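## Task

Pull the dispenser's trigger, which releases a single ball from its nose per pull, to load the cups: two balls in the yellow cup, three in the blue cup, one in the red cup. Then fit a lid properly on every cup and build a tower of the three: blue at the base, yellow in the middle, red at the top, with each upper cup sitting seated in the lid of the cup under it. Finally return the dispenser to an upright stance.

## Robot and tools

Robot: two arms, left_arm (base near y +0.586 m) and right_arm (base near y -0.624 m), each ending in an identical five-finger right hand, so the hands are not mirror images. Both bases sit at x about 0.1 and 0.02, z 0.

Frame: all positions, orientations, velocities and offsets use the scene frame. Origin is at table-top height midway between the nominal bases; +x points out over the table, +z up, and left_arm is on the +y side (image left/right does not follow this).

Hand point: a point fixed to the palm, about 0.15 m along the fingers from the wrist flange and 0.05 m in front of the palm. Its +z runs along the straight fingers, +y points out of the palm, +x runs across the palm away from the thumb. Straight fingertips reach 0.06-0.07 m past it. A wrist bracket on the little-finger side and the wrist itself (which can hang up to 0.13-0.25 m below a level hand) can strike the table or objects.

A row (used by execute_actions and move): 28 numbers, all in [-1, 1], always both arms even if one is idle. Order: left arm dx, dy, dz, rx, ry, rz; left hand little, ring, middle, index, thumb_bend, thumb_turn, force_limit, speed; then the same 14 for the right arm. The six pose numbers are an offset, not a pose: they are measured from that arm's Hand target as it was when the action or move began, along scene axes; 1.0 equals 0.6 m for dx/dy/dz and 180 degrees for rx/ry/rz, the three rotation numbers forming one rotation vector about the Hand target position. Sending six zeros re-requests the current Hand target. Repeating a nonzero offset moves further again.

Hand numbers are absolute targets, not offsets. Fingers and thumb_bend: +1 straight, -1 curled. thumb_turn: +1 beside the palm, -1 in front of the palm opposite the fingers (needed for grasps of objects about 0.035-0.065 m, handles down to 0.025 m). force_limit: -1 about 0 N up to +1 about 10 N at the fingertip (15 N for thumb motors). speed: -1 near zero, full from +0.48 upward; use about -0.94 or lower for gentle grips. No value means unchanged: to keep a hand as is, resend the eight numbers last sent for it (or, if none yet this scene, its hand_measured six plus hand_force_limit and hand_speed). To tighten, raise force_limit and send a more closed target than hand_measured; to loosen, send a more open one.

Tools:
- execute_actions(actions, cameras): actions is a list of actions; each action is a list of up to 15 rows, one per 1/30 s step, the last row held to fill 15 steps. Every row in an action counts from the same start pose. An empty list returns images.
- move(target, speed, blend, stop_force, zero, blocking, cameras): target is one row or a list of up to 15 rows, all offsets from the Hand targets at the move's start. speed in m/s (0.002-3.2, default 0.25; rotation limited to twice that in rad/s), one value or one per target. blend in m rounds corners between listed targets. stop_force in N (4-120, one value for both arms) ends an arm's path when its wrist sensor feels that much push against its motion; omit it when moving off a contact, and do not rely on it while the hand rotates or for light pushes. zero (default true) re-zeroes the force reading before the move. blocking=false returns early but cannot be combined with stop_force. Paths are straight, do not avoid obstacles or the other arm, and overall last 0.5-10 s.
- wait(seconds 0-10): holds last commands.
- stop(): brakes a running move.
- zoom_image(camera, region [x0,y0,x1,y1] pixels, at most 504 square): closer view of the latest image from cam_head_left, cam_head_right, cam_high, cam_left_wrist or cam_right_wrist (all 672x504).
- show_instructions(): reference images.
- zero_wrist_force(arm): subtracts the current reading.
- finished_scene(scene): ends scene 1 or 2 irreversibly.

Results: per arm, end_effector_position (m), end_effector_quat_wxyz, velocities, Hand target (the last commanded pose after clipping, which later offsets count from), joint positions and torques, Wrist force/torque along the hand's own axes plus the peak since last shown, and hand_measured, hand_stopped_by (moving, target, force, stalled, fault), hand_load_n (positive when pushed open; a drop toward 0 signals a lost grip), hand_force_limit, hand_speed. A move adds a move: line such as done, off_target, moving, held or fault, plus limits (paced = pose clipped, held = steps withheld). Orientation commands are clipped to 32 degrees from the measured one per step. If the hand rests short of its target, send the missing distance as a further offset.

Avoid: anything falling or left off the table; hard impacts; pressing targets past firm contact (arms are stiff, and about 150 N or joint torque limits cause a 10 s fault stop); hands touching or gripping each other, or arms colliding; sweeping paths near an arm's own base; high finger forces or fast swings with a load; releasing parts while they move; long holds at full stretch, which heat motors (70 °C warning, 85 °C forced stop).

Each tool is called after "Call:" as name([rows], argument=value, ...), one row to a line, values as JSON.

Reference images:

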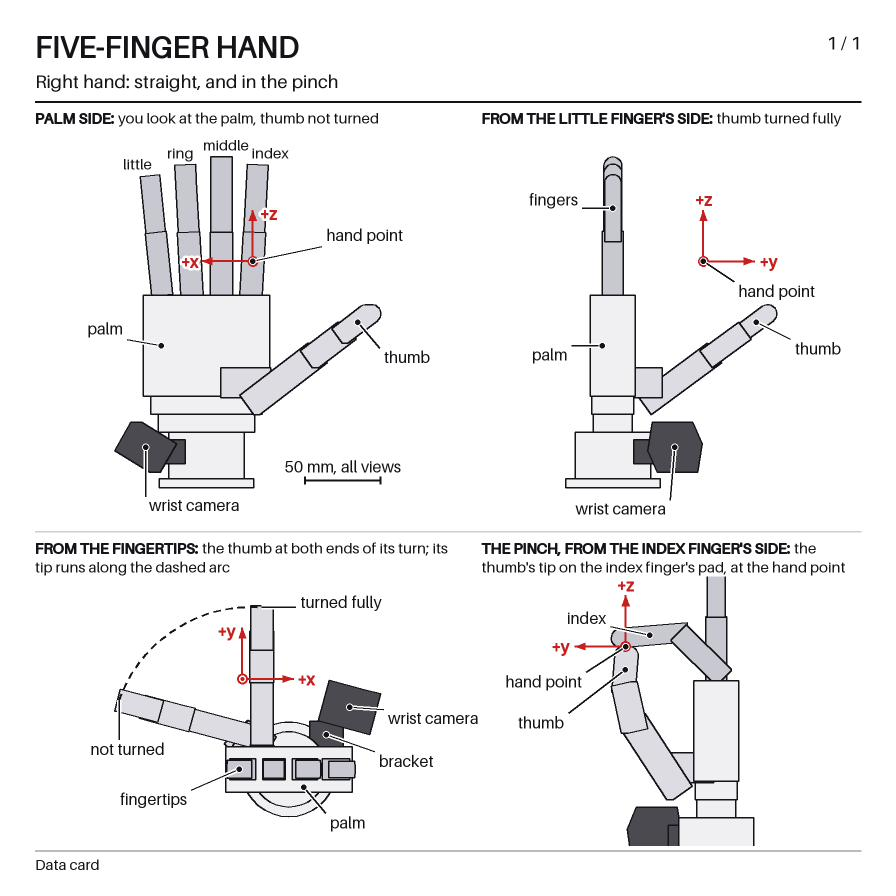

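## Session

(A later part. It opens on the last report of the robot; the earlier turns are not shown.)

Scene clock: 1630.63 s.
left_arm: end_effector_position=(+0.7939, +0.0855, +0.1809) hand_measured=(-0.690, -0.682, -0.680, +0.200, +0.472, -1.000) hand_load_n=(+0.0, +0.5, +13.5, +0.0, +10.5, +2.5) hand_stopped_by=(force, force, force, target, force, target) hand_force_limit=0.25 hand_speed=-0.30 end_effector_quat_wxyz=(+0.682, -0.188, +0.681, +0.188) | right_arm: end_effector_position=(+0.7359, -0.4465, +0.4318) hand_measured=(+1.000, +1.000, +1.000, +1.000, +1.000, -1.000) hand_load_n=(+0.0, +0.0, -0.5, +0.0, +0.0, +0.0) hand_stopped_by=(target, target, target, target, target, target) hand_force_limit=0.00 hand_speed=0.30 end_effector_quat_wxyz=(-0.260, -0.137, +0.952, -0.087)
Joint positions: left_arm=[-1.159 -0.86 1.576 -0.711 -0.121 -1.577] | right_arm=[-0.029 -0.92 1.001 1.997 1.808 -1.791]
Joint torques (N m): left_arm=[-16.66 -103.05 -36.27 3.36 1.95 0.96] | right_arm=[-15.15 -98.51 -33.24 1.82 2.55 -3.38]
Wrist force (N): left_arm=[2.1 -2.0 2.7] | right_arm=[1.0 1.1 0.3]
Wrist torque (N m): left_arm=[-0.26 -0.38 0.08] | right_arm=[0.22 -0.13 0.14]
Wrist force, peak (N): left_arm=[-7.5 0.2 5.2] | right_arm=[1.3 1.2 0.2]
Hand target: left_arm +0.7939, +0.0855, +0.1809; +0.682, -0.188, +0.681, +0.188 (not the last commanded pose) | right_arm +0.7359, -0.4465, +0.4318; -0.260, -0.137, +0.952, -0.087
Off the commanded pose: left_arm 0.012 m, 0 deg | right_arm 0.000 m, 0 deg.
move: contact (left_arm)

Call:
execute_actions([
  [[0,0,-0.0012,0,0,0,-0.9,-0.9,-0.9,0.2,-0.9,-1,0.25,-0.3,0,0,0,0,0,0,1,1,1,1,1,-1,0,0.3]],
])

Scene clock: 1634.27 s.
left_arm: end_effector_position=(+0.7939, +0.0855, +0.1802) hand_measured=(-0.690, -0.682, -0.680, +0.200, +0.472, -1.000) hand_load_n=(+0.0, +1.0, +14.5, +0.0, +10.0, +3.0) hand_stopped_by=(force, force, force, target, force, target) hand_force_limit=0.25 hand_speed=-0.30 end_effector_quat_wxyz=(+0.682, -0.188, +0.681, +0.188) | right_arm: end_effector_position=(+0.7359, -0.4465, +0.4318) hand_measured=(+1.000, +1.000, +1.000, +1.000, +1.000, -1.000) hand_load_n=(+0.0, +0.0, +0.0, +0.0, +0.0, +0.0) hand_stopped_by=(target, target, target, target, target, target) hand_force_limit=0.00 hand_speed=0.30 end_effector_quat_wxyz=(-0.260, -0.137, +0.952, -0.087)
Joint positions: left_arm=[-1.159 -0.859 1.576 -0.712 -0.121 -1.577] | right_arm=[-0.029 -0.92 1.001 1.997 1.808 -1.791]
Joint torques (N m): left_arm=[-12.35 -73.65 -19.56 -2.57 0.77 -1.37] | right_arm=[-13.84 -97.34 -33.92 2.27 2.65 -3.33]
Wrist force (N): left_arm=[-11.8 1.7 6.7] | right_arm=[0.7 0.9 -0.1]
Wrist torque (N m): left_arm=[-0.26 -0.01 -0.28] | right_arm=[0.22 -0.08 0.11]
Wrist force, peak (N): left_arm=[-11.9 1.8 6.9] | right_arm=[1.4 1.0 0.5]
Hand target: left_arm +0.7939, +0.0855, +0.1802; +0.682, -0.188, +0.681, +0.188 | right_arm +0.7359, -0.4465, +0.4318; -0.260, -0.137, +0.952, -0.087
Off the commanded pose: left_arm 0.000 m, 0 deg | right_arm 0.000 m, 0 deg.

Call:
move(target=[0.0002,0.0025,0.012,0,0,0.0033,-0.9,-0.9,-0.9,0.2,-0.9,-1,0.25,-0.3,0,0,0,0,0,0,1,1,1,1,1,-1,0,0.3], speed=0.03)

Call:
move(target=[0,0,-0.032,0,0,0,-0.9,-0.9,-0.9,0.2,-0.9,-1,0.25,-0.3,0,0,0,0,0,0,1,1,1,1,1,-1,0,0.3], speed=0.01, stop_force=4)

Call:
execute_actions([
  [[0,0,-0.0010,0,0,0,-0.9,-0.9,-0.9,0.2,-0.9,-1,0.25,-0.3,0,0,0,0,0,0,1,1,1,1,1,-1,0,0.3]],
])

Scene clock: 1651.47 s.
left_arm: end_effector_position=(+0.7940, +0.0870, +0.1873) hand_measured=(-0.690, -0.682, -0.680, +0.200, +0.472, -1.000) hand_load_n=(+0.5, +0.5, +13.5, +0.0, +10.5, +1.0) hand_stopped_by=(force, force, force, target, force, target) hand_force_limit=0.25 hand_speed=-0.30 end_effector_quat_wxyz=(+0.681, -0.191, +0.680, +0.191) | right_arm: end_effector_position=(+0.7359, -0.4465, +0.4318) hand_measured=(+1.000, +1.000, +1.000, +1.000, +1.000, -1.000) hand_load_n=(-0.5, -0.5, +0.0, +0.0, +0.0, +0.0) hand_stopped_by=(target, target, target, target, target, target) hand_force_limit=0.00 hand_speed=0.30 end_effector_quat_wxyz=(-0.260, -0.137, +0.952, -0.087)
Joint positions: left_arm=[-1.157 -0.865 1.571 -0.701 -0.13 -1.576] | right_arm=[-0.029 -0.92 1.001 1.997 1.808 -1.791]
Joint torques (N m): left_arm=[14.85 -103.46 -45.14 2.56 -2.82 -1.05] | right_arm=[-14.83 -96.98 -34.76 1.79 2.86 -3.95]
Wrist force (N): left_arm=[3.6 0.5 3.0] | right_arm=[0.5 0.4 0.3]
Wrist torque (N m): left_arm=[-0.11 -0.42 0.20] | right_arm=[0.11 -0.05 0.09]
Wrist force, peak (N): left_arm=[-12.3 1.6 6.9] | right_arm=[1.6 0.6 0.6]
Hand target: left_arm +0.7940, +0.0870, +0.1874; +0.681, -0.191, +0.680, +0.191 | right_arm +0.7359, -0.4465, +0.4318; -0.260, -0.137, +0.952, -0.087
Off the commanded pose: left_arm 0.000 m, 0 deg | right_arm 0.000 m, 0 deg.
move: done

Scene clock: 1653.43 s.
left_arm: end_effector_position=(+0.7940, +0.0870, +0.1808) hand_measured=(-0.690, -0.682, -0.680, +0.200, +0.472, -1.000) hand_load_n=(+0.0, +1.0, +13.5, +0.0, +10.5, +1.5) hand_stopped_by=(force, force, force, target, force, target) hand_force_limit=0.25 hand_speed=-0.30 end_effector_quat_wxyz=(+0.681, -0.191, +0.680, +0.191) | right_arm: end_effector_position=(+0.7359, -0.4465, +0.4318) hand_measured=(+1.000, +1.000, +1.000, +1.000, +1.000, -1.000) hand_load_n=(+0.0, +0.0, +0.0, +0.0, +0.0, +0.0) hand_stopped_by=(target, target, target, target, target, target) hand_force_limit=0.00 hand_speed=0.30 end_effector_quat_wxyz=(-0.260, -0.137, +0.952, -0.087)
Joint positions: left_arm=[-1.157 -0.857 1.572 -0.71 -0.13 -1.577] | right_arm=[-0.029 -0.92 1.001 1.997 1.808 -1.791]
Joint torques (N m): left_arm=[5.82 -104.32 -37.19 4.35 -2.73 0.83] | right_arm=[-14.03 -98.21 -34.04 2.45 2.79 -4.09]
Wrist force (N): left_arm=[3.8 -6.1 4.2] | right_arm=[1.1 0.8 0.4]
Wrist torque (N m): left_arm=[-0.56 -0.60 -0.40] | right_arm=[0.17 -0.15 0.13]
Wrist force, peak (N): left_arm=[-7.8 -3.1 6.3] | right_arm=[1.5 1.1 0.2]
Hand target: left_arm +0.7940, +0.0870, +0.1808; +0.681, -0.191, +0.680, +0.191 (not the last commanded pose) | right_arm +0.7359, -0.4465, +0.4318; -0.260, -0.137, +0.952, -0.087
Off the commanded pose: left_arm 0.013 m, 0 deg | right_arm 0.000 m, 0 deg.
move: contact (left_arm)

Scene clock: 1654.13 s.
left_arm: end_effector_position=(+0.7940, +0.0870, +0.1802) hand_measured=(-0.690, -0.682, -0.680, +0.200, +0.472, -1.000) hand_load_n=(+0.0, +1.5, +14.5, +0.0, +10.5, +3.0) hand_stopped_by=(force, force, force, target, force, target) hand_force_limit=0.25 hand_speed=-0.30 end_effector_quat_wxyz=(+0.681, -0.192, +0.680, +0.191) | right_arm: end_effector_position=(+0.7359, -0.4465, +0.4318) hand_measured=(+1.000, +1.000, +1.000, +1.000, +1.000, -1.000) hand_load_n=(+0.0, +0.0, +0.0, +0.0, +0.0, +0.0) hand_stopped_by=(target, target, target, target, target, target) hand_force_limit=0.00 hand_speed=0.30 end_effector_quat_wxyz=(-0.260, -0.137, +0.952, -0.087)
Joint positions: left_arm=[-1.157 -0.857 1.572 -0.71 -0.13 -1.577] | right_arm=[-0.029 -0.92 1.001 1.997 1.808 -1.791]
Joint torques (N m): left_arm=[1 -71.85 -20.88 -1.83 -2.67 -0.78] | right_arm=[-11.55 -97.66 -33.76 1.96 2.96 -3.24]
Wrist force (N): left_arm=[-11.9 -0.9 7.2] | right_arm=[1.4 0.7 0.2]
Wrist torque (N m): left_arm=[-0.38 -0.09 -0.61] | right_arm=[0.17 -0.19 0.15]
Wrist force, peak (N): left_arm=[-11.9 -0.9 7.2] | right_arm=[1.1 1.2 0.1]
Hand target: left_arm +0.7940, +0.0870, +0.1802; +0.681, -0.191, +0.680, +0.191 | right_arm +0.7359, -0.4465, +0.4318; -0.260, -0.137, +0.952, -0.087
Off the commanded pose: left_arm 0.000 m, 0 deg | right_arm 0.000 m, 0 deg.

Call:
move(target=[0.0015,-0.0016,0.012,0,0,-0.01,-0.9,-0.9,-0.9,0.2,-0.9,-1,0.25,-0.3,0,0,0,0,0,0,1,1,1,1,1,-1,0,0.3], speed=0.03)

Call:
move(target=[0,0,-0.032,0,0,0,-0.9,-0.9,-0.9,0.2,-0.9,-1,0.25,-0.3,0,0,0,0,0,0,1,1,1,1,1,-1,0,0.3], speed=0.01, stop_force=4)

Call:
execute_actions([
  [[0,0,-0.0010,0,0,0,-0.9,-0.9,-0.9,0.2,-0.9,-1,0.25,-0.3,0,0,0,0,0,0,1,1,1,1,1,-1,0,0.3]],
], cameras=["cam_high","cam_left_wrist","cam_head_left","cam_head_right"])

Call:
zoom_image(camera="cam_high", region=[332, 250, 382, 297])

Scene clock: 1690.40 s.
left_arm: end_effector_position=(+0.7949, +0.0860, +0.1873) hand_measured=(-0.690, -0.682, -0.680, +0.200, +0.472, -1.000) hand_load_n=(+0.0, +0.0, +13.5, +0.5, +10.5, +1.0) hand_stopped_by=(force, force, force, target, force, target) hand_force_limit=0.25 hand_speed=-0.30 end_effector_quat_wxyz=(+0.684, -0.181, +0.683, +0.181) | right_arm: end_effector_position=(+0.7359, -0.4465, +0.4318) hand_measured=(+1.000, +1.000, +1.000, +1.000, +1.000, -1.000) hand_load_n=(-0.5, +0.0, +0.0, +0.0, +0.0, +0.0) hand_stopped_by=(target, target, target, target, target, target) hand_force_limit=0.00 hand_speed=0.30 end_effector_quat_wxyz=(-0.260, -0.137, +0.952, -0.087)
Joint positions: left_arm=[-1.16 -0.873 1.588 -0.707 -0.101 -1.578] | right_arm=[-0.029 -0.92 1.001 1.997 1.808 -1.791]
Joint torques (N m): left_arm=[-16.69 -105.27 -24.44 2.81 3.08 -1.32] | right_arm=[-13.75 -99.39 -33.59 1.91 2.93 -3.86]
Wrist force (N): left_arm=[3.9 0.1 2.9] | right_arm=[1.1 0.5 0.0]
Wrist torque (N m): left_arm=[-0.17 -0.46 0.46] | right_arm=[0.16 -0.14 0.13]
Wrist force, peak (N): left_arm=[-12.9 -0.6 7.6] | right_arm=[1.3 1.1 -0.4]
Hand target: left_arm +0.7949, +0.0860, +0.1874; +0.684, -0.181, +0.683, +0.180 | right_arm +0.7359, -0.4465, +0.4318; -0.260, -0.137, +0.952, -0.087
Off the commanded pose: left_arm 0.000 m, 0 deg | right_arm 0.000 m, 0 deg.
move: done

Scene clock: 1692.03 s.
left_arm: end_effector_position=(+0.7949, +0.0860, +0.1816) hand_measured=(-0.690, -0.682, -0.680, +0.200, +0.472, -1.000) hand_load_n=(+0.0, +0.5, +13.5, +0.0, +11.0, +1.5) hand_stopped_by=(force, force, force, target, force, target) hand_force_limit=0.25 hand_speed=-0.30 end_effector_quat_wxyz=(+0.684, -0.181, +0.683, +0.180) | right_arm: end_effector_position=(+0.7359, -0.4465, +0.4318) hand_measured=(+1.000, +1.000, +1.000, +1.000, +1.000, -1.000) hand_load_n=(+0.0, +0.0, +0.0, +0.0, +0.0, +0.0) hand_stopped_by=(target, target, target, target, target, target) hand_force_limit=0.00 hand_speed=0.30 end_effector_quat_wxyz=(-0.260, -0.137, +0.952, -0.087)
Joint positions: left_arm=[-1.16 -0.867 1.589 -0.714 -0.101 -1.579] | right_arm=[-0.029 -0.92 1.001 1.997 1.808 -1.791]
Joint torques (N m): left_arm=[-12.95 -104.65 -32.65 3.45 -2.19 1.77] | right_arm=[-13.98 -98.01 -32.44 2.38 2.54 -3.44]
Wrist force (N): left_arm=[1.8 -2.9 3.8] | right_arm=[1.3 1.1 0.5]
Wrist torque (N m): left_arm=[-0.31 -0.47 0.05] | right_arm=[0.23 -0.17 0.16]
Wrist force, peak (N): left_arm=[-3.2 -6.3 4.2] | right_arm=[1.1 1.3 0.5]
Hand target: left_arm +0.7949, +0.0860, +0.1816; +0.684, -0.181, +0.683, +0.180 (not the last commanded pose) | right_arm +0.7359, -0.4465, +0.4318; -0.260, -0.137, +0.952, -0.087
Off the commanded pose: left_arm 0.013 m, 0 deg | right_arm 0.000 m, 0 deg.
move: contact (left_arm)

Scene clock: 1692.73 s.
left_arm: end_effector_position=(+0.7949, +0.0860, +0.1811) hand_measured=(-0.690, -0.682, -0.680, +0.200, +0.472, -1.000) hand_load_n=(+0.0, +0.5, +13.5, +0.0, +11.0, +1.5) hand_stopped_by=(force, force, force, target, force, target) hand_force_limit=0.25 hand_speed=-0.30 end_effector_quat_wxyz=(+0.684, -0.181, +0.683, +0.180) | right_arm: end_effector_position=(+0.7359, -0.4465, +0.4318) hand_measured=(+1.000, +1.000, +1.000, +1.000, +1.000, -1.000) hand_load_n=(+0.0, +0.0, +0.0, +0.0, +0.0, +0.5) hand_stopped_by=(target, target, target, target, target, target) hand_force_limit=0.00 hand_speed=0.30 end_effector_quat_wxyz=(-0.260, -0.137, +0.952, -0.087)
Joint positions: left_arm=[-1.16 -0.867 1.589 -0.715 -0.101 -1.579] | right_arm=[-0.029 -0.92 1.001 1.997 1.808 -1.791]
Joint torques (N m): left_arm=[-11.67 -76.6 -19.72 -0.89 -2.12 -0.72] | right_arm=[-15.96 -101.16 -33.44 2.18 2.74 -3.78]
Wrist force (N): left_arm=[-6.2 -7.5 5.2] | right_arm=[1.4 0.9 -0.1]
Wrist torque (N m): left_arm=[-0.55 -0.24 -0.54] | right_arm=[0.21 -0.19 0.16]
Wrist force, peak (N): left_arm=[-6.3 -7.5 5.3] | right_arm=[1.4 0.9 -0.1]
Hand target: left_arm +0.7949, +0.0860, +0.1810; +0.684, -0.181, +0.683, +0.180 | right_arm +0.7359, -0.4465, +0.4318; -0.260, -0.137, +0.952, -0.087
Off the commanded pose: left_arm 0.000 m, 0 deg | right_arm 0.000 m, 0 deg.
camera_calibration:
cam_left_wrist: T_world_to_cam=[[-0.470561, 0.852779, -0.226586, 0.341243], [-0.55043, -0.0829946, 0.830746, 0.296139], [0.689637, 0.515636, 0.508449, -0.569888], [0, 0, 0, 1]] pos_world=[0.716595, 0.0274283, 0.121064]
Images, in order (width x height): cam_head_left 672x504, cam_head_right 672x504, cam_high 672x504, cam_left_wrist 672x504.

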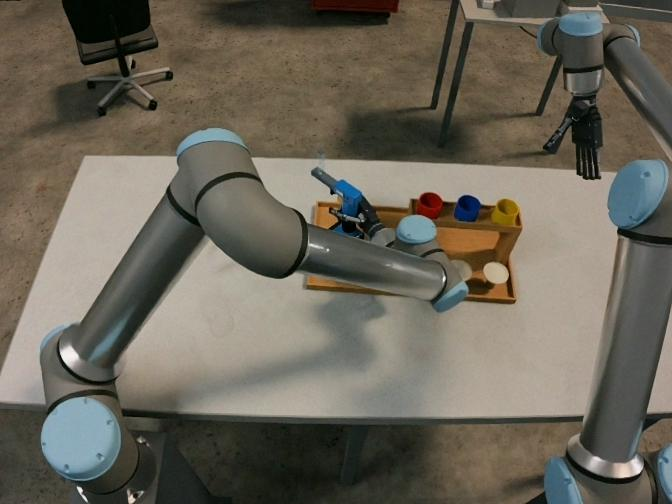

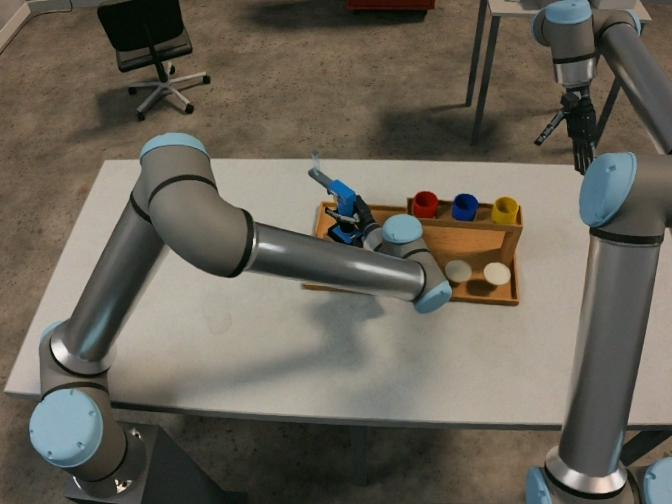

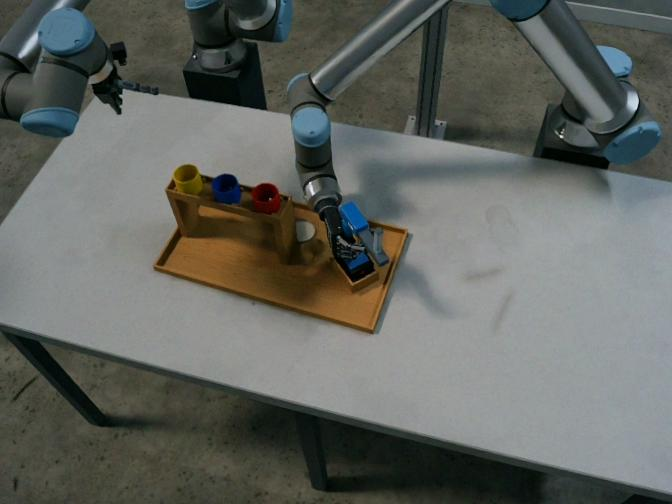

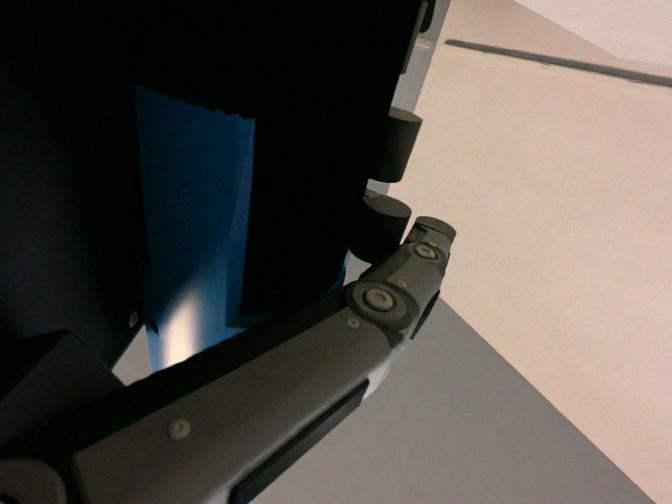

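Scaled by 10.080 from the camera's 672x504 image, which has a finer 960x720 frame.

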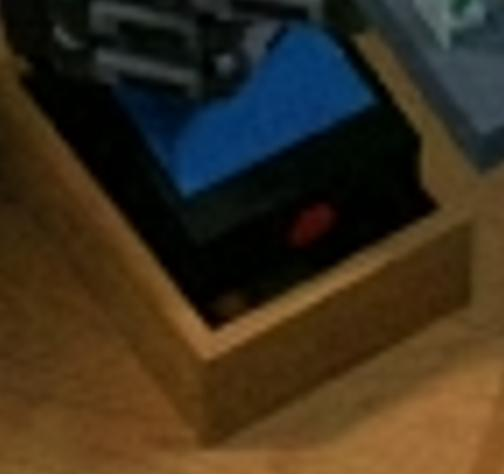

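Call:
execute_actions(actions=[])

Scene clock: 1725.07 s.
left_arm: end_effector_position=(+0.7949, +0.0860, +0.1810) hand_measured=(-0.690, -0.682, -0.680, +0.200, +0.472, -1.000) hand_load_n=(+0.0, +0.5, +13.5, +0.5, +10.5, +1.5) hand_stopped_by=(force, force, force, target, force, target) hand_force_limit=0.25 hand_speed=-0.30 end_effector_quat_wxyz=(+0.684, -0.181, +0.683, +0.180) | right_arm: end_effector_position=(+0.7359, -0.4465, +0.4318) hand_measured=(+1.000, +1.000, +1.000, +1.000, +1.000, -1.000) hand_load_n=(+0.0, +0.0, +0.0, +0.0, +0.0, +0.0) hand_stopped_by=(target, target, target, target, target, target) hand_force_limit=0.00 hand_speed=0.30 end_effector_quat_wxyz=(-0.260, -0.137, +0.952, -0.087)
Joint positions: left_arm=[-1.16 -0.866 1.589 -0.715 -0.101 -1.579] | right_arm=[-0.029 -0.92 1.001 1.997 1.808 -1.791]
Joint velocities: within noise
Joint torques (N m): left_arm=[2.08 -75.8 -17.67 -1.11 -1.99 1.55] | right_arm=[-14.92 -99.1 -33.15 2.16 2.46 -3.62]
Motor temperatures (°C): left_arm=[25 30 32 34 30 32] | right_arm=[23 30 36 30 31 30]
Wrist force (N): left_arm=[-6.4 -8.1 5.3] | right_arm=[1.2 0.9 0.3]
Wrist torque (N m): left_arm=[-0.61 -0.25 -0.56] | right_arm=[0.19 -0.17 0.14]
Wrist force, peak (N): left_arm=[-6.5 -8.2 5.1] | right_arm=[1.4 1.1 0.0]
Hand target: left_arm +0.7949, +0.0860, +0.1810; +0.684, -0.181, +0.683, +0.180 | right_arm +0.7359, -0.4465, +0.4318; -0.260, -0.137, +0.952, -0.087
Off the commanded pose: left_arm 0.000 m, 0 deg | right_arm 0.000 m, 0 deg.
camera_calibration:
cam_left_wrist: T_world_to_cam=[[-0.470503, 0.852822, -0.226542, 0.341172], [-0.550436, -0.0829999, 0.830741, 0.296227], [0.689672, 0.515563, 0.508476, -0.569864], [0, 0, 0, 1]] pos_world=[0.716595, 0.0274285, 0.120964]
cam_right_wrist: T_world_to_cam=[[-0.533551, 0.845768, -0.0000316953, 0.777318], [0.845768, 0.533551, -0.0000057063, -0.388785], [0.0000120848, -0.0000298515, -1, 0.548186], [0, 0, 0, 1]] pos_world=[0.743554, -0.449977, 0.548208]

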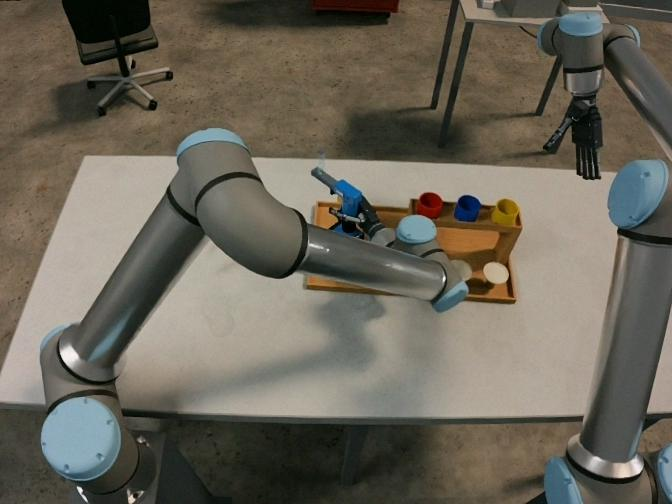

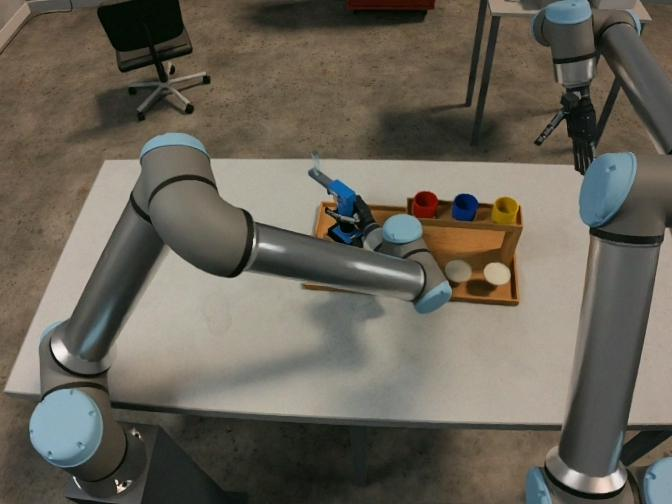

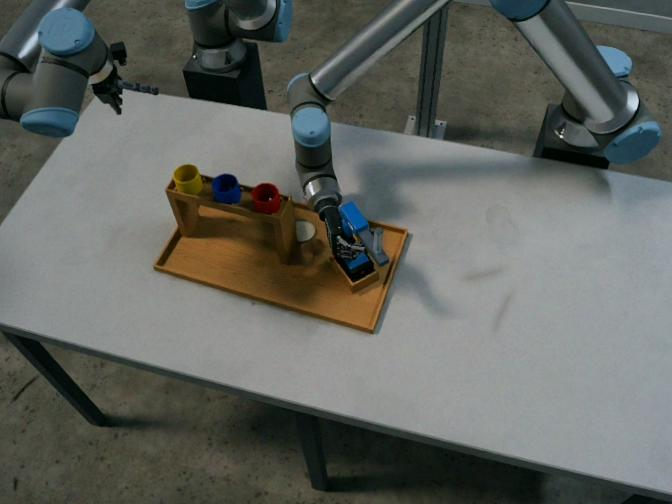

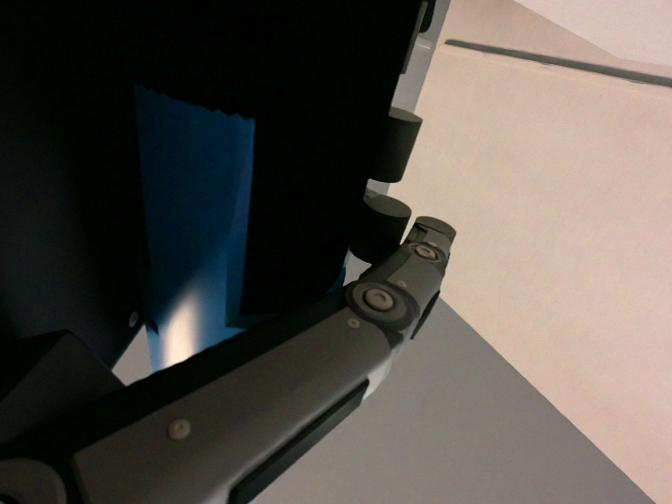

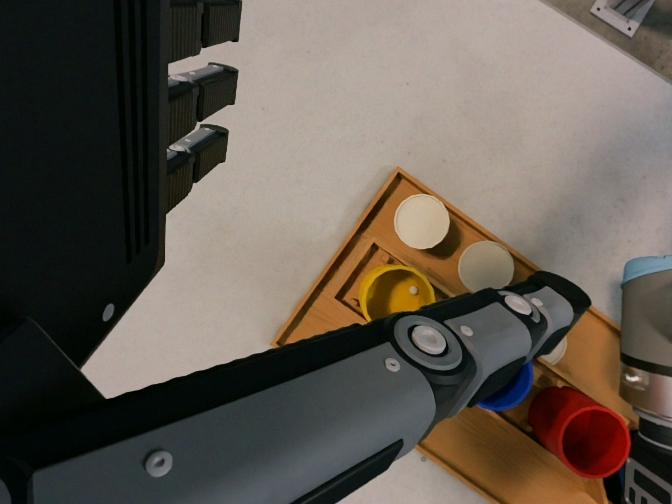

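Call:
zoom_image(camera="cam_high", region=[310, 190, 410, 300])

Call:
zoom_image(camera="cam_head_right", region=[300, 150, 400, 260])

Call:
zoom_image(camera="cam_head_left", region=[300, 150, 400, 260])

Scaled by 4.582 from the camera's 672x504 image, which has a finer 960x720 frame.

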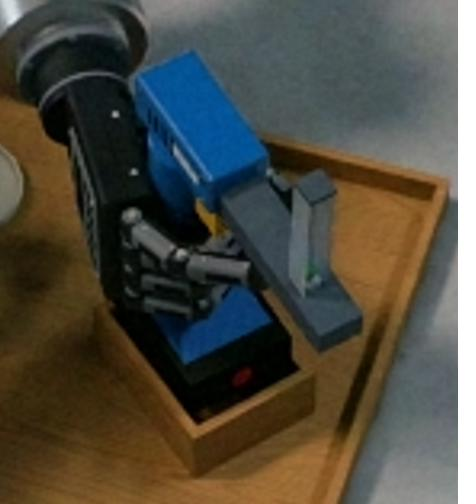

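Scaled by 4.582 from the camera's 672x504 image, which has a finer 960x720 frame.

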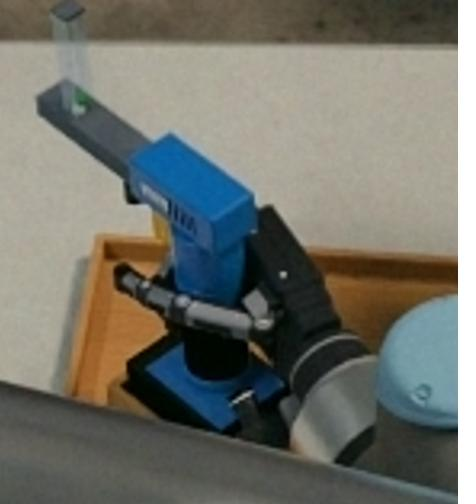

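Scaled by 4.582 from the camera's 672x504 image, which has a finer 960x720 frame.

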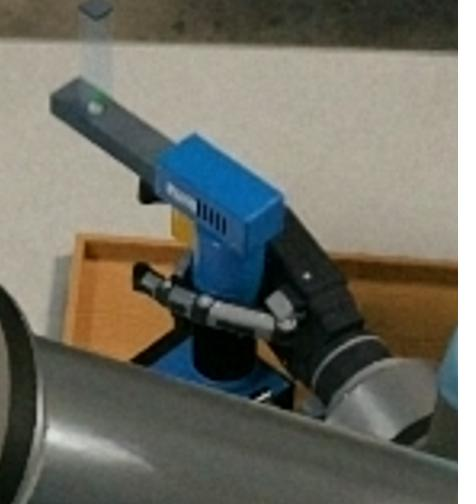

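Call:
zoom_image(camera="cam_high", region=[325, 245, 385, 297])

Scaled by 8.400 from the camera's 672x504 image, which has a finer 960x720 frame.

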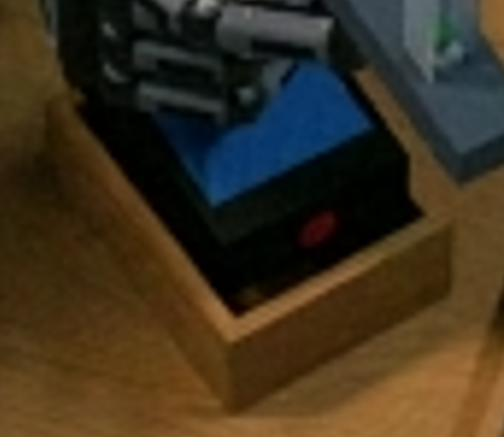

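Call:
move([
  [0,0,0.012,0,0,0,-0.9,-0.9,-0.9,0.2,-0.9,-1,0.25,-0.3,0,0,0,0,0,0,1,1,1,1,1,-1,0,0.3],
  [0.00233,-0.00283,0.012,0.00459,0.00483,0.005,-0.9,-0.9,-0.9,0.2,-0.9,-1,0.25,-0.3,0,0,0,0,0,0,1,1,1,1,1,-1,0,0.3],
], speed=0.03)

Call:
move(target=[0,0,-0.032,0,0,0,-0.9,-0.9,-0.9,0.2,-0.9,-1,0.25,-0.3,0,0,0,0,0,0,1,1,1,1,1,-1,0,0.3], speed=0.01, stop_force=4)

Scene clock: 1828.60 s.
left_arm: end_effector_position=(+0.7963, +0.0843, +0.1882) hand_measured=(-0.690, -0.682, -0.680, +0.200, +0.472, -1.000) hand_load_n=(+0.0, +0.5, +13.5, +0.0, +10.5, +1.0) hand_stopped_by=(force, force, force, target, force, target) hand_force_limit=0.25 hand_speed=-0.30 end_effector_quat_wxyz=(+0.679, -0.180, +0.686, +0.192) | right_arm: end_effector_position=(+0.7359, -0.4465, +0.4318) hand_measured=(+1.000, +1.000, +1.000, +1.000, +1.000, -1.000) hand_load_n=(+0.0, +0.0, +0.0, +0.0, +0.0, +0.0) hand_stopped_by=(target, target, target, target, target, target) hand_force_limit=0.00 hand_speed=0.30 end_effector_quat_wxyz=(-0.260, -0.137, +0.952, -0.087)
Joint positions: left_arm=[-1.158 -0.874 1.587 -0.754 -0.115 -1.511] | right_arm=[-0.029 -0.92 1.001 1.997 1.808 -1.791]
Joint torques (N m): left_arm=[15.81 -105.9 -24.44 -2.12 -2.52 2.98] | right_arm=[-14.04 -98.56 -33.85 2.64 2.42 -3.55]
Wrist force (N): left_arm=[3.6 0.2 3.0] | right_arm=[1.3 1.2 0.1]
Wrist torque (N m): left_arm=[-0.15 -0.42 0.14] | right_arm=[0.25 -0.16 0.16]
Wrist force, peak (N): left_arm=[-6.5 -8.1 5.4] | right_arm=[1.6 1.1 0.1]
Hand target: left_arm +0.7963, +0.0843, +0.1882; +0.679, -0.180, +0.686, +0.192 | right_arm +0.7359, -0.4465, +0.4318; -0.260, -0.137, +0.952, -0.087
Off the commanded pose: left_arm 0.000 m, 0 deg | right_arm 0.000 m, 0 deg.
move: done

Scene clock: 1830.53 s.
left_arm: end_effector_position=(+0.7963, +0.0843, +0.1817) hand_measured=(-0.690, -0.682, -0.680, +0.200, +0.472, -1.000) hand_load_n=(+0.0, +0.5, +13.5, +0.0, +10.5, +1.5) hand_stopped_by=(force, force, force, target, force, target) hand_force_limit=0.25 hand_speed=-0.30 end_effector_quat_wxyz=(+0.679, -0.180, +0.686, +0.192) | right_arm: end_effector_position=(+0.7359, -0.4465, +0.4318) hand_measured=(+1.000, +1.000, +1.000, +1.000, +1.000, -1.000) hand_load_n=(+0.0, +0.0, +0.0, +0.0, +0.0, +0.0) hand_stopped_by=(target, target, target, target, target, target) hand_force_limit=0.00 hand_speed=0.30 end_effector_quat_wxyz=(-0.260, -0.137, +0.952, -0.087)
Joint positions: left_arm=[-1.158 -0.867 1.589 -0.763 -0.115 -1.51] | right_arm=[-0.029 -0.92 1.001 1.997 1.808 -1.791]
Joint torques (N m): left_arm=[9.1 -104.93 -39.9 2.88 -2.5 -1.08] | right_arm=[-13.06 -98.04 -33.28 2.74 2.43 -3.52]
Wrist force (N): left_arm=[2.6 -1.2 3.4] | right_arm=[0.6 1.0 0.3]
Wrist torque (N m): left_arm=[-0.20 -0.44 -0.09] | right_arm=[0.20 -0.08 0.11]
Wrist force, peak (N): left_arm=[-5.9 -0.1 4.6] | right_arm=[1.5 0.9 0.0]
Hand target: left_arm +0.7963, +0.0843, +0.1817; +0.679, -0.180, +0.686, +0.192 (not the last commanded pose) | right_arm +0.7359, -0.4465, +0.4318; -0.260, -0.137, +0.952, -0.087
Off the commanded pose: left_arm 0.013 m, 0 deg | right_arm 0.000 m, 0 deg.
move: contact (left_arm)

Call:
execute_actions([
  [[0,0,-0.0012,0,0,0,-0.9,-0.9,-0.9,0.2,-0.9,-1,0.25,-0.3,0,0,0,0,0,0,1,1,1,1,1,-1,0,0.3]],
])

Scene clock: 1833.83 s.
left_arm: end_effector_position=(+0.7963, +0.0843, +0.1810) hand_measured=(-0.690, -0.682, -0.680, +0.200, +0.472, -1.000) hand_load_n=(+0.0, +0.5, +14.5, +0.0, +10.0, +3.5) hand_stopped_by=(force, force, force, target, force, target) hand_force_limit=0.25 hand_speed=-0.30 end_effector_quat_wxyz=(+0.679, -0.180, +0.686, +0.192) | right_arm: end_effector_position=(+0.7359, -0.4465, +0.4318) hand_measured=(+1.000, +1.000, +1.000, +1.000, +1.000, -1.000) hand_load_n=(+0.0, +0.0, +0.0, +0.0, +0.0, +0.0) hand_stopped_by=(target, target, target, target, target, target) hand_force_limit=0.00 hand_speed=0.30 end_effector_quat_wxyz=(-0.260, -0.137, +0.952, -0.087)
Joint positions: left_arm=[-1.158 -0.867 1.589 -0.764 -0.115 -1.51] | right_arm=[-0.029 -0.92 1.001 1.997 1.808 -1.791]
Joint torques (N m): left_arm=[4.92 -73.34 -21.71 -2.15 -1.19 1.45] | right_arm=[-14.18 -99.09 -32.05 2.2 2.18 -3.56]
Wrist force (N): left_arm=[-10.8 1.6 6.2] | right_arm=[0.6 1.2 0.3]
Wrist torque (N m): left_arm=[-0.15 -0.02 -0.54] | right_arm=[0.24 -0.07 0.12]
Wrist force, peak (N): left_arm=[-10.9 1.4 6.0] | right_arm=[1.5 0.9 0.4]
Hand target: left_arm +0.7963, +0.0843, +0.1810; +0.679, -0.180, +0.686, +0.192 | right_arm +0.7359, -0.4465, +0.4318; -0.260, -0.137, +0.952, -0.087
Off the commanded pose: left_arm 0.000 m, 0 deg | right_arm 0.000 m, 0 deg.

Call:
move([
  [0,0,0.012,0,0,0,-0.9,-0.9,-0.9,0.2,-0.9,-1,0.25,-0.3,0,0,0,0,0,0,1,1,1,1,1,-1,0,0.3],
  [0.0001,0.0012,0.012,0,0,-0.0028,-0.9,-0.9,-0.9,0.2,-0.9,-1,0.25,-0.3,0,0,0,0,0,0,1,1,1,1,1,-1,0,0.3],
], speed=0.03)

Call:
move(target=[0,0,-0.032,0,0,0,-0.9,-0.9,-0.9,0.2,-0.9,-1,0.25,-0.3,0,0,0,0,0,0,1,1,1,1,1,-1,0,0.3], speed=0.01, stop_force=4)

Call:
execute_actions([
  [[0,0,-0.0010,0,0,0,-0.9,-0.9,-0.9,0.2,-0.9,-1,0.25,-0.3,0,0,0,0,0,0,1,1,1,1,1,-1,0,0.3]],
])

Scene clock: 1853.30 s.
left_arm: end_effector_position=(+0.7964, +0.0850, +0.1882) hand_measured=(-0.690, -0.682, -0.680, +0.200, +0.472, -1.000) hand_load_n=(+0.0, +0.0, +13.5, +0.0, +10.5, +1.0) hand_stopped_by=(force, force, force, target, force, target) hand_force_limit=0.25 hand_speed=-0.30 end_effector_quat_wxyz=(+0.680, -0.177, +0.686, +0.189) | right_arm: end_effector_position=(+0.7359, -0.4465, +0.4318) hand_measured=(+1.000, +1.000, +1.000, +1.000, +1.000, -1.000) hand_load_n=(+0.0, +0.0, +0.0, +0.0, +0.0, +0.0) hand_stopped_by=(target, target, target, target, target, target) hand_force_limit=0.00 hand_speed=0.30 end_effector_quat_wxyz=(-0.260, -0.137, +0.952, -0.087)
Joint positions: left_arm=[-1.158 -0.878 1.595 -0.761 -0.107 -1.507] | right_arm=[-0.029 -0.92 1.001 1.997 1.808 -1.791]
Joint torques (N m): left_arm=[-14.99 -105.34 -22.99 -1.51 3.29 2.32] | right_arm=[-12.49 -98.2 -33.95 2.79 2.53 -3.74]
Wrist force (N): left_arm=[3.5 0.4 3.0] | right_arm=[1.1 0.9 0.0]
Wrist torque (N m): left_arm=[-0.12 -0.42 0.14] | right_arm=[0.20 -0.13 0.13]
Wrist force, peak (N): left_arm=[-11.8 1.4 6.7] | right_arm=[1.4 1.2 0.6]
Hand target: left_arm +0.7964, +0.0850, +0.1882; +0.680, -0.177, +0.686, +0.189 | right_arm +0.7359, -0.4465, +0.4318; -0.260, -0.137, +0.952, -0.087
Off the commanded pose: left_arm 0.000 m, 0 deg | right_arm 0.000 m, 0 deg.
move: done

Scene clock: 1855.10 s.
left_arm: end_effector_position=(+0.7964, +0.0850, +0.1820) hand_measured=(-0.690, -0.682, -0.680, +0.200, +0.472, -1.000) hand_load_n=(+0.0, +0.5, +13.0, +0.0, +11.5, +1.0) hand_stopped_by=(force, force, force, target, force, target) hand_force_limit=0.25 hand_speed=-0.30 end_effector_quat_wxyz=(+0.680, -0.177, +0.686, +0.189) | right_arm: end_effector_position=(+0.7359, -0.4465, +0.4318) hand_measured=(+1.000, +1.000, +1.000, +1.000, +1.000, -1.000) hand_load_n=(+0.0, +0.0, +0.0, +0.0, +0.0, +0.0) hand_stopped_by=(target, target, target, target, target, target) hand_force_limit=0.00 hand_speed=0.30 end_effector_quat_wxyz=(-0.260, -0.137, +0.952, -0.087)
Joint positions: left_arm=[-1.158 -0.872 1.596 -0.769 -0.106 -1.508] | right_arm=[-0.029 -0.92 1.001 1.997 1.808 -1.791]
Joint torques (N m): left_arm=[-10.2 -103.85 -37.51 3.14 -2.09 1.28] | right_arm=[-12.34 -100.36 -33.22 2.68 2.52 -3.33]
Wrist force (N): left_arm=[2.0 -2.9 3.9] | right_arm=[0.9 0.8 0.1]
Wrist torque (N m): left_arm=[-0.25 -0.53 -0.19] | right_arm=[0.18 -0.11 0.12]
Wrist force, peak (N): left_arm=[-3.2 -6.2 3.8] | right_arm=[1.1 1.3 -0.5]
Hand target: left_arm +0.7964, +0.0850, +0.1820; +0.680, -0.177, +0.686, +0.189 (not the last commanded pose) | right_arm +0.7359, -0.4465, +0.4318; -0.260, -0.137, +0.952, -0.087
Off the commanded pose: left_arm 0.013 m, 0 deg | right_arm 0.000 m, 0 deg.
move: contact (left_arm)

Scene clock: 1855.80 s.
left_arm: end_effector_position=(+0.7964, +0.0850, +0.1815) hand_measured=(-0.690, -0.682, -0.680, +0.200, +0.472, -1.000) hand_load_n=(+0.0, +1.0, +13.0, +0.0, +11.0, +1.5) hand_stopped_by=(force, force, force, target, force, target) hand_force_limit=0.25 hand_speed=-0.30 end_effector_quat_wxyz=(+0.680, -0.177, +0.686, +0.189) | right_arm: end_effector_position=(+0.7359, -0.4465, +0.4318) hand_measured=(+1.000, +1.000, +1.000, +1.000, +1.000, -1.000) hand_load_n=(+0.0, +0.0, +0.5, +0.0, +0.0, +0.0) hand_stopped_by=(target, target, target, target, target, target) hand_force_limit=0.00 hand_speed=0.30 end_effector_quat_wxyz=(-0.260, -0.137, +0.952, -0.087)
Joint positions: left_arm=[-1.158 -0.871 1.596 -0.77 -0.106 -1.508] | right_arm=[-0.029 -0.92 1.001 1.997 1.808 -1.791]
Joint torques (N m): left_arm=[-6.6 -74.23 -20.71 -1.63 -1.68 -1.32] | right_arm=[-11.8 -97.13 -33.42 2.21 2.59 -3.5]
Wrist force (N): left_arm=[-6.7 -4.2 4.2] | right_arm=[0.9 0.9 0.2]
Wrist torque (N m): left_arm=[-0.27 -0.19 -0.55] | right_arm=[0.21 -0.11 0.13]
Wrist force, peak (N): left_arm=[-6.9 -4.2 4.4] | right_arm=[1.1 1.1 0.5]
Hand target: left_arm +0.7964, +0.0850, +0.1814; +0.680, -0.177, +0.686, +0.189 | right_arm +0.7359, -0.4465, +0.4318; -0.260, -0.137, +0.952, -0.087
Off the commanded pose: left_arm 0.000 m, 0 deg | right_arm 0.000 m, 0 deg.

Call:
execute_actions(actions=[], cameras=["cam_high","cam_head_right","cam_head_left"])

Call:
zoom_image(camera="cam_high", region=[328, 252, 384, 294])

Call:
zoom_image(camera="cam_head_right", region=[318, 212, 374, 254])

Scene clock: 1885.17 s.
left_arm: end_effector_position=(+0.7964, +0.0850, +0.1814) hand_measured=(-0.690, -0.682, -0.680, +0.200, +0.472, -1.000) hand_load_n=(+0.0, +1.0, +13.5, +0.0, +11.0, +2.0) hand_stopped_by=(force, force, force, target, force, target) hand_force_limit=0.25 hand_speed=-0.30 end_effector_quat_wxyz=(+0.680, -0.177, +0.686, +0.189) | right_arm: end_effector_position=(+0.7359, -0.4465, +0.4318) hand_measured=(+1.000, +1.000, +1.000, +1.000, +1.000, -1.000) hand_load_n=(+0.0, +0.0, +0.0, +0.0, +0.0, +0.5) hand_stopped_by=(target, target, target, target, target, target) hand_force_limit=0.00 hand_speed=0.30 end_effector_quat_wxyz=(-0.260, -0.137, +0.952, -0.087)
Joint positions: left_arm=[-1.158 -0.871 1.597 -0.77 -0.106 -1.508] | right_arm=[-0.029 -0.92 1.001 1.997 1.808 -1.791]
Joint velocities: within noise
Joint torques (N m): left_arm=[5.18 -75.59 -18.77 -1.05 -1.83 0.09] | right_arm=[-13.86 -100.98 -34.18 2.93 2.48 -3.36]
Motor temperatures (°C): left_arm=[25 30 32 34 30 32] | right_arm=[23 30 36 30 31 30]
Wrist force (N): left_arm=[-7.0 -4.1 4.7] | right_arm=[1.2 0.7 0.2]
Wrist torque (N m): left_arm=[-0.26 -0.25 -0.59] | right_arm=[0.16 -0.16 0.14]
Wrist force, peak (N): left_arm=[-7.3 -4.5 4.8] | right_arm=[1.6 1.1 0.3]
Hand target: left_arm +0.7964, +0.0850, +0.1814; +0.680, -0.177, +0.686, +0.189 | right_arm +0.7359, -0.4465, +0.4318; -0.260, -0.137, +0.952, -0.087
Off the commanded pose: left_arm 0.000 m, 0 deg | right_arm 0.000 m, 0 deg.
Images, in order (width x height): cam_head_left 672x504, cam_head_right 672x504, cam_high 672x504.

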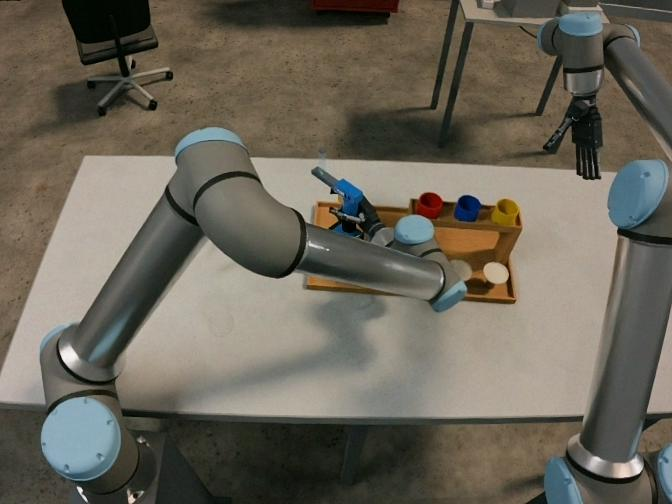

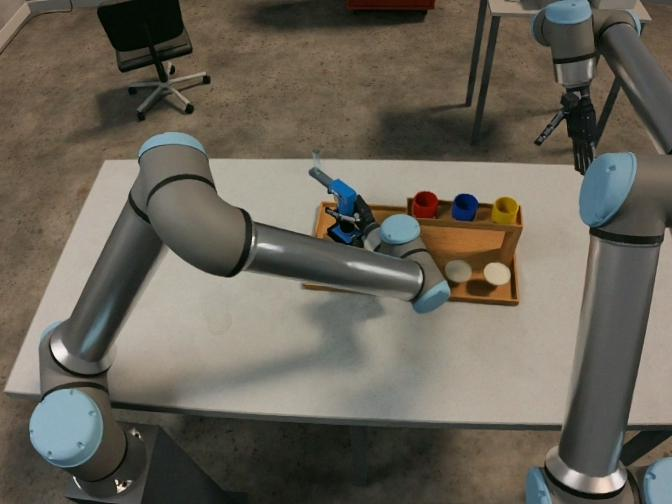

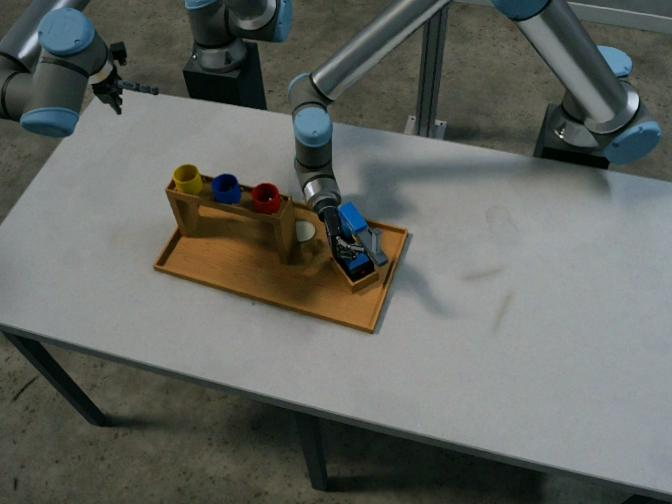

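Scaled by 9.000 from the camera's 672x504 image, which has a finer 960x720 frame.

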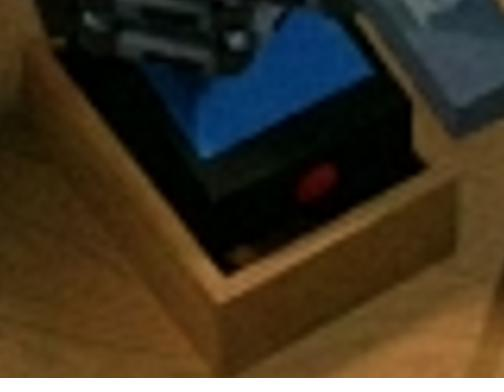

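Scaled by 9.000 from the camera's 672x504 image, which has a finer 960x720 frame.

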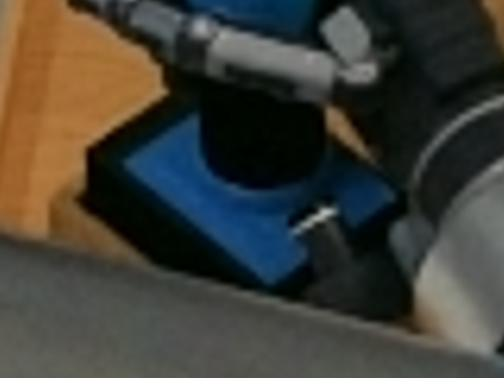

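Call:
move([
  [0,0,0.012,0,0,0,-0.9,-0.9,-0.9,0.2,-0.9,-1,0.25,-0.3,0,0,0,0,0,0,1,1,1,1,1,-1,0,0.3],
  [0.0046,0.0048,0.012,0,0,0,-0.9,-0.9,-0.9,0.2,-0.9,-1,0.25,-0.3,0,0,0,0,0,0,1,1,1,1,1,-1,0,0.3],
], speed=0.03)

Call:
move(target=[0,0,-0.032,0,0,0,-0.9,-0.9,-0.9,0.2,-0.9,-1,0.25,-0.3,0,0,0,0,0,0,1,1,1,1,1,-1,0,0.3], speed=0.01, stop_force=4)

Call:
execute_actions([
  [[0,0,-0.0010,0,0,0,-0.9,-0.9,-0.9,0.2,-0.9,-1,0.25,-0.3,0,0,0,0,0,0,1,1,1,1,1,-1,0,0.3]],
], cameras=["cam_high"])

Call:
zoom_image(camera="cam_high", region=[328, 252, 384, 294])

Scene clock: 1924.37 s.
left_arm: end_effector_position=(+0.7991, +0.0878, +0.1886) hand_measured=(-0.690, -0.682, -0.680, +0.200, +0.472, -1.000) hand_load_n=(+0.0, +0.5, +13.0, +0.0, +11.0, +1.0) hand_stopped_by=(force, force, force, target, force, target) hand_force_limit=0.25 hand_speed=-0.30 end_effector_quat_wxyz=(+0.680, -0.177, +0.686, +0.189) | right_arm: end_effector_position=(+0.7359, -0.4465, +0.4318) hand_measured=(+1.000, +1.000, +1.000, +1.000, +1.000, -1.000) hand_load_n=(+0.0, +0.0, +0.0, +0.0, -0.5, +0.0) hand_stopped_by=(target, target, target, target, target, target) hand_force_limit=0.00 hand_speed=0.30 end_effector_quat_wxyz=(-0.260, -0.137, +0.952, -0.087)
Joint positions: left_arm=[-1.154 -0.88 1.597 -0.763 -0.102 -1.506] | right_arm=[-0.029 -0.92 1.001 1.997 1.808 -1.791]
Joint torques (N m): left_arm=[13.43 -104.8 -22.98 -1.97 3.28 2.51] | right_arm=[-14.15 -97.4 -35.89 2.62 2.39 -3.76]
Wrist force (N): left_arm=[3.9 0.1 2.9] | right_arm=[0.9 0.9 0.5]
Wrist torque (N m): left_arm=[-0.15 -0.46 0.15] | right_arm=[0.17 -0.13 0.13]
Wrist force, peak (N): left_arm=[-7.3 -4.4 4.9] | right_arm=[1.6 1.0 0.1]
Hand target: left_arm +0.7991, +0.0879, +0.1886; +0.680, -0.177, +0.686, +0.189 | right_arm +0.7359, -0.4465, +0.4318; -0.260, -0.137, +0.952, -0.087
Off the commanded pose: left_arm 0.000 m, 0 deg | right_arm 0.000 m, 0 deg.
move: done

Scene clock: 1926.10 s.
left_arm: end_effector_position=(+0.7992, +0.0879, +0.1819) hand_measured=(-0.690, -0.682, -0.680, +0.200, +0.472, -1.000) hand_load_n=(+0.0, +0.5, +13.0, +0.0, +11.0, +1.0) hand_stopped_by=(force, force, force, target, force, target) hand_force_limit=0.25 hand_speed=-0.30 end_effector_quat_wxyz=(+0.680, -0.177, +0.686, +0.189) | right_arm: end_effector_position=(+0.7359, -0.4465, +0.4318) hand_measured=(+1.000, +1.000, +1.000, +1.000, +1.000, -1.000) hand_load_n=(+0.0, +0.0, +0.0, +0.0, +0.0, +0.0) hand_stopped_by=(target, target, target, target, target, target) hand_force_limit=0.00 hand_speed=0.30 end_effector_quat_wxyz=(-0.260, -0.137, +0.952, -0.087)
Joint positions: left_arm=[-1.154 -0.872 1.598 -0.771 -0.102 -1.506] | right_arm=[-0.029 -0.92 1.001 1.997 1.808 -1.791]
Joint torques (N m): left_arm=[13.42 -102.66 -34.64 3.33 -1.87 1.27] | right_arm=[-12.35 -100.61 -33.84 3.11 2.65 -3.32]
Wrist force (N): left_arm=[2.1 -2.1 3.8] | right_arm=[1.2 0.9 0.3]
Wrist torque (N m): left_arm=[-0.18 -0.50 -0.09] | right_arm=[0.19 -0.16 0.14]
Wrist force, peak (N): left_arm=[-2.6 -6.0 3.7] | right_arm=[1.2 1.1 0.3]
Hand target: left_arm +0.7992, +0.0878, +0.1819; +0.680, -0.177, +0.686, +0.189 (not the last commanded pose) | right_arm +0.7359, -0.4465, +0.4318; -0.260, -0.137, +0.952, -0.087
Off the commanded pose: left_arm 0.012 m, 0 deg | right_arm 0.000 m, 0 deg.
move: contact (left_arm)

Scene clock: 1926.80 s.
left_arm: end_effector_position=(+0.7992, +0.0878, +0.1813) hand_measured=(-0.690, -0.682, -0.680, +0.200, +0.472, -1.000) hand_load_n=(+0.0, +1.0, +13.0, +0.0, +11.0, +1.5) hand_stopped_by=(force, force, force, target, force, target) hand_force_limit=0.25 hand_speed=-0.30 end_effector_quat_wxyz=(+0.680, -0.177, +0.686, +0.189) | right_arm: end_effector_position=(+0.7359, -0.4465, +0.4318) hand_measured=(+1.000, +1.000, +1.000, +1.000, +1.000, -1.000) hand_load_n=(+0.0, +0.0, +0.0, +0.0, +0.0, +0.0) hand_stopped_by=(target, target, target, target, target, target) hand_force_limit=0.00 hand_speed=0.30 end_effector_quat_wxyz=(-0.260, -0.137, +0.952, -0.087)
Joint positions: left_arm=[-1.154 -0.872 1.599 -0.772 -0.102 -1.506] | right_arm=[-0.029 -0.92 1.001 1.997 1.808 -1.791]
Joint torques (N m): left_arm=[11.53 -76.46 -20.25 -1.28 -2.13 -0.92] | right_arm=[-11.44 -95.83 -34.31 2.54 2.38 -3.54]
Wrist force (N): left_arm=[-5.4 -5.4 4.2] | right_arm=[0.9 0.4 0.2]
Wrist torque (N m): left_arm=[-0.32 -0.27 -0.54] | right_arm=[0.12 -0.11 0.11]
Wrist force, peak (N): left_arm=[-5.4 -5.4 4.4] | right_arm=[1.1 1.2 0.0]
Hand target: left_arm +0.7992, +0.0878, +0.1813; +0.680, -0.177, +0.686, +0.189 | right_arm +0.7359, -0.4465, +0.4318; -0.260, -0.137, +0.952, -0.087
Off the commanded pose: left_arm 0.000 m, 0 deg | right_arm 0.000 m, 0 deg.
Images, in order (width x height): cam_high 672x504.

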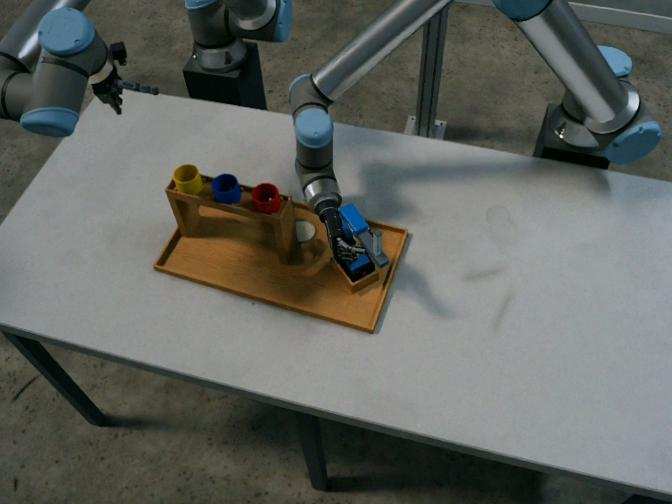

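Scaled by 9.000 from the camera's 672x504 image, which has a finer 960x720 frame.

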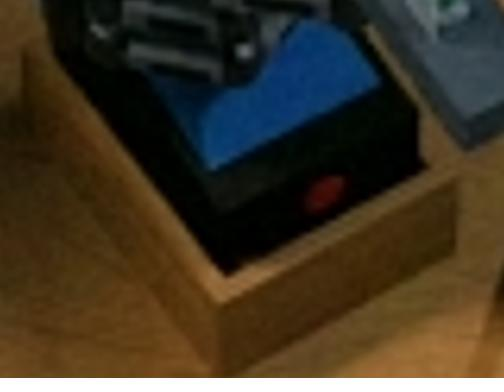

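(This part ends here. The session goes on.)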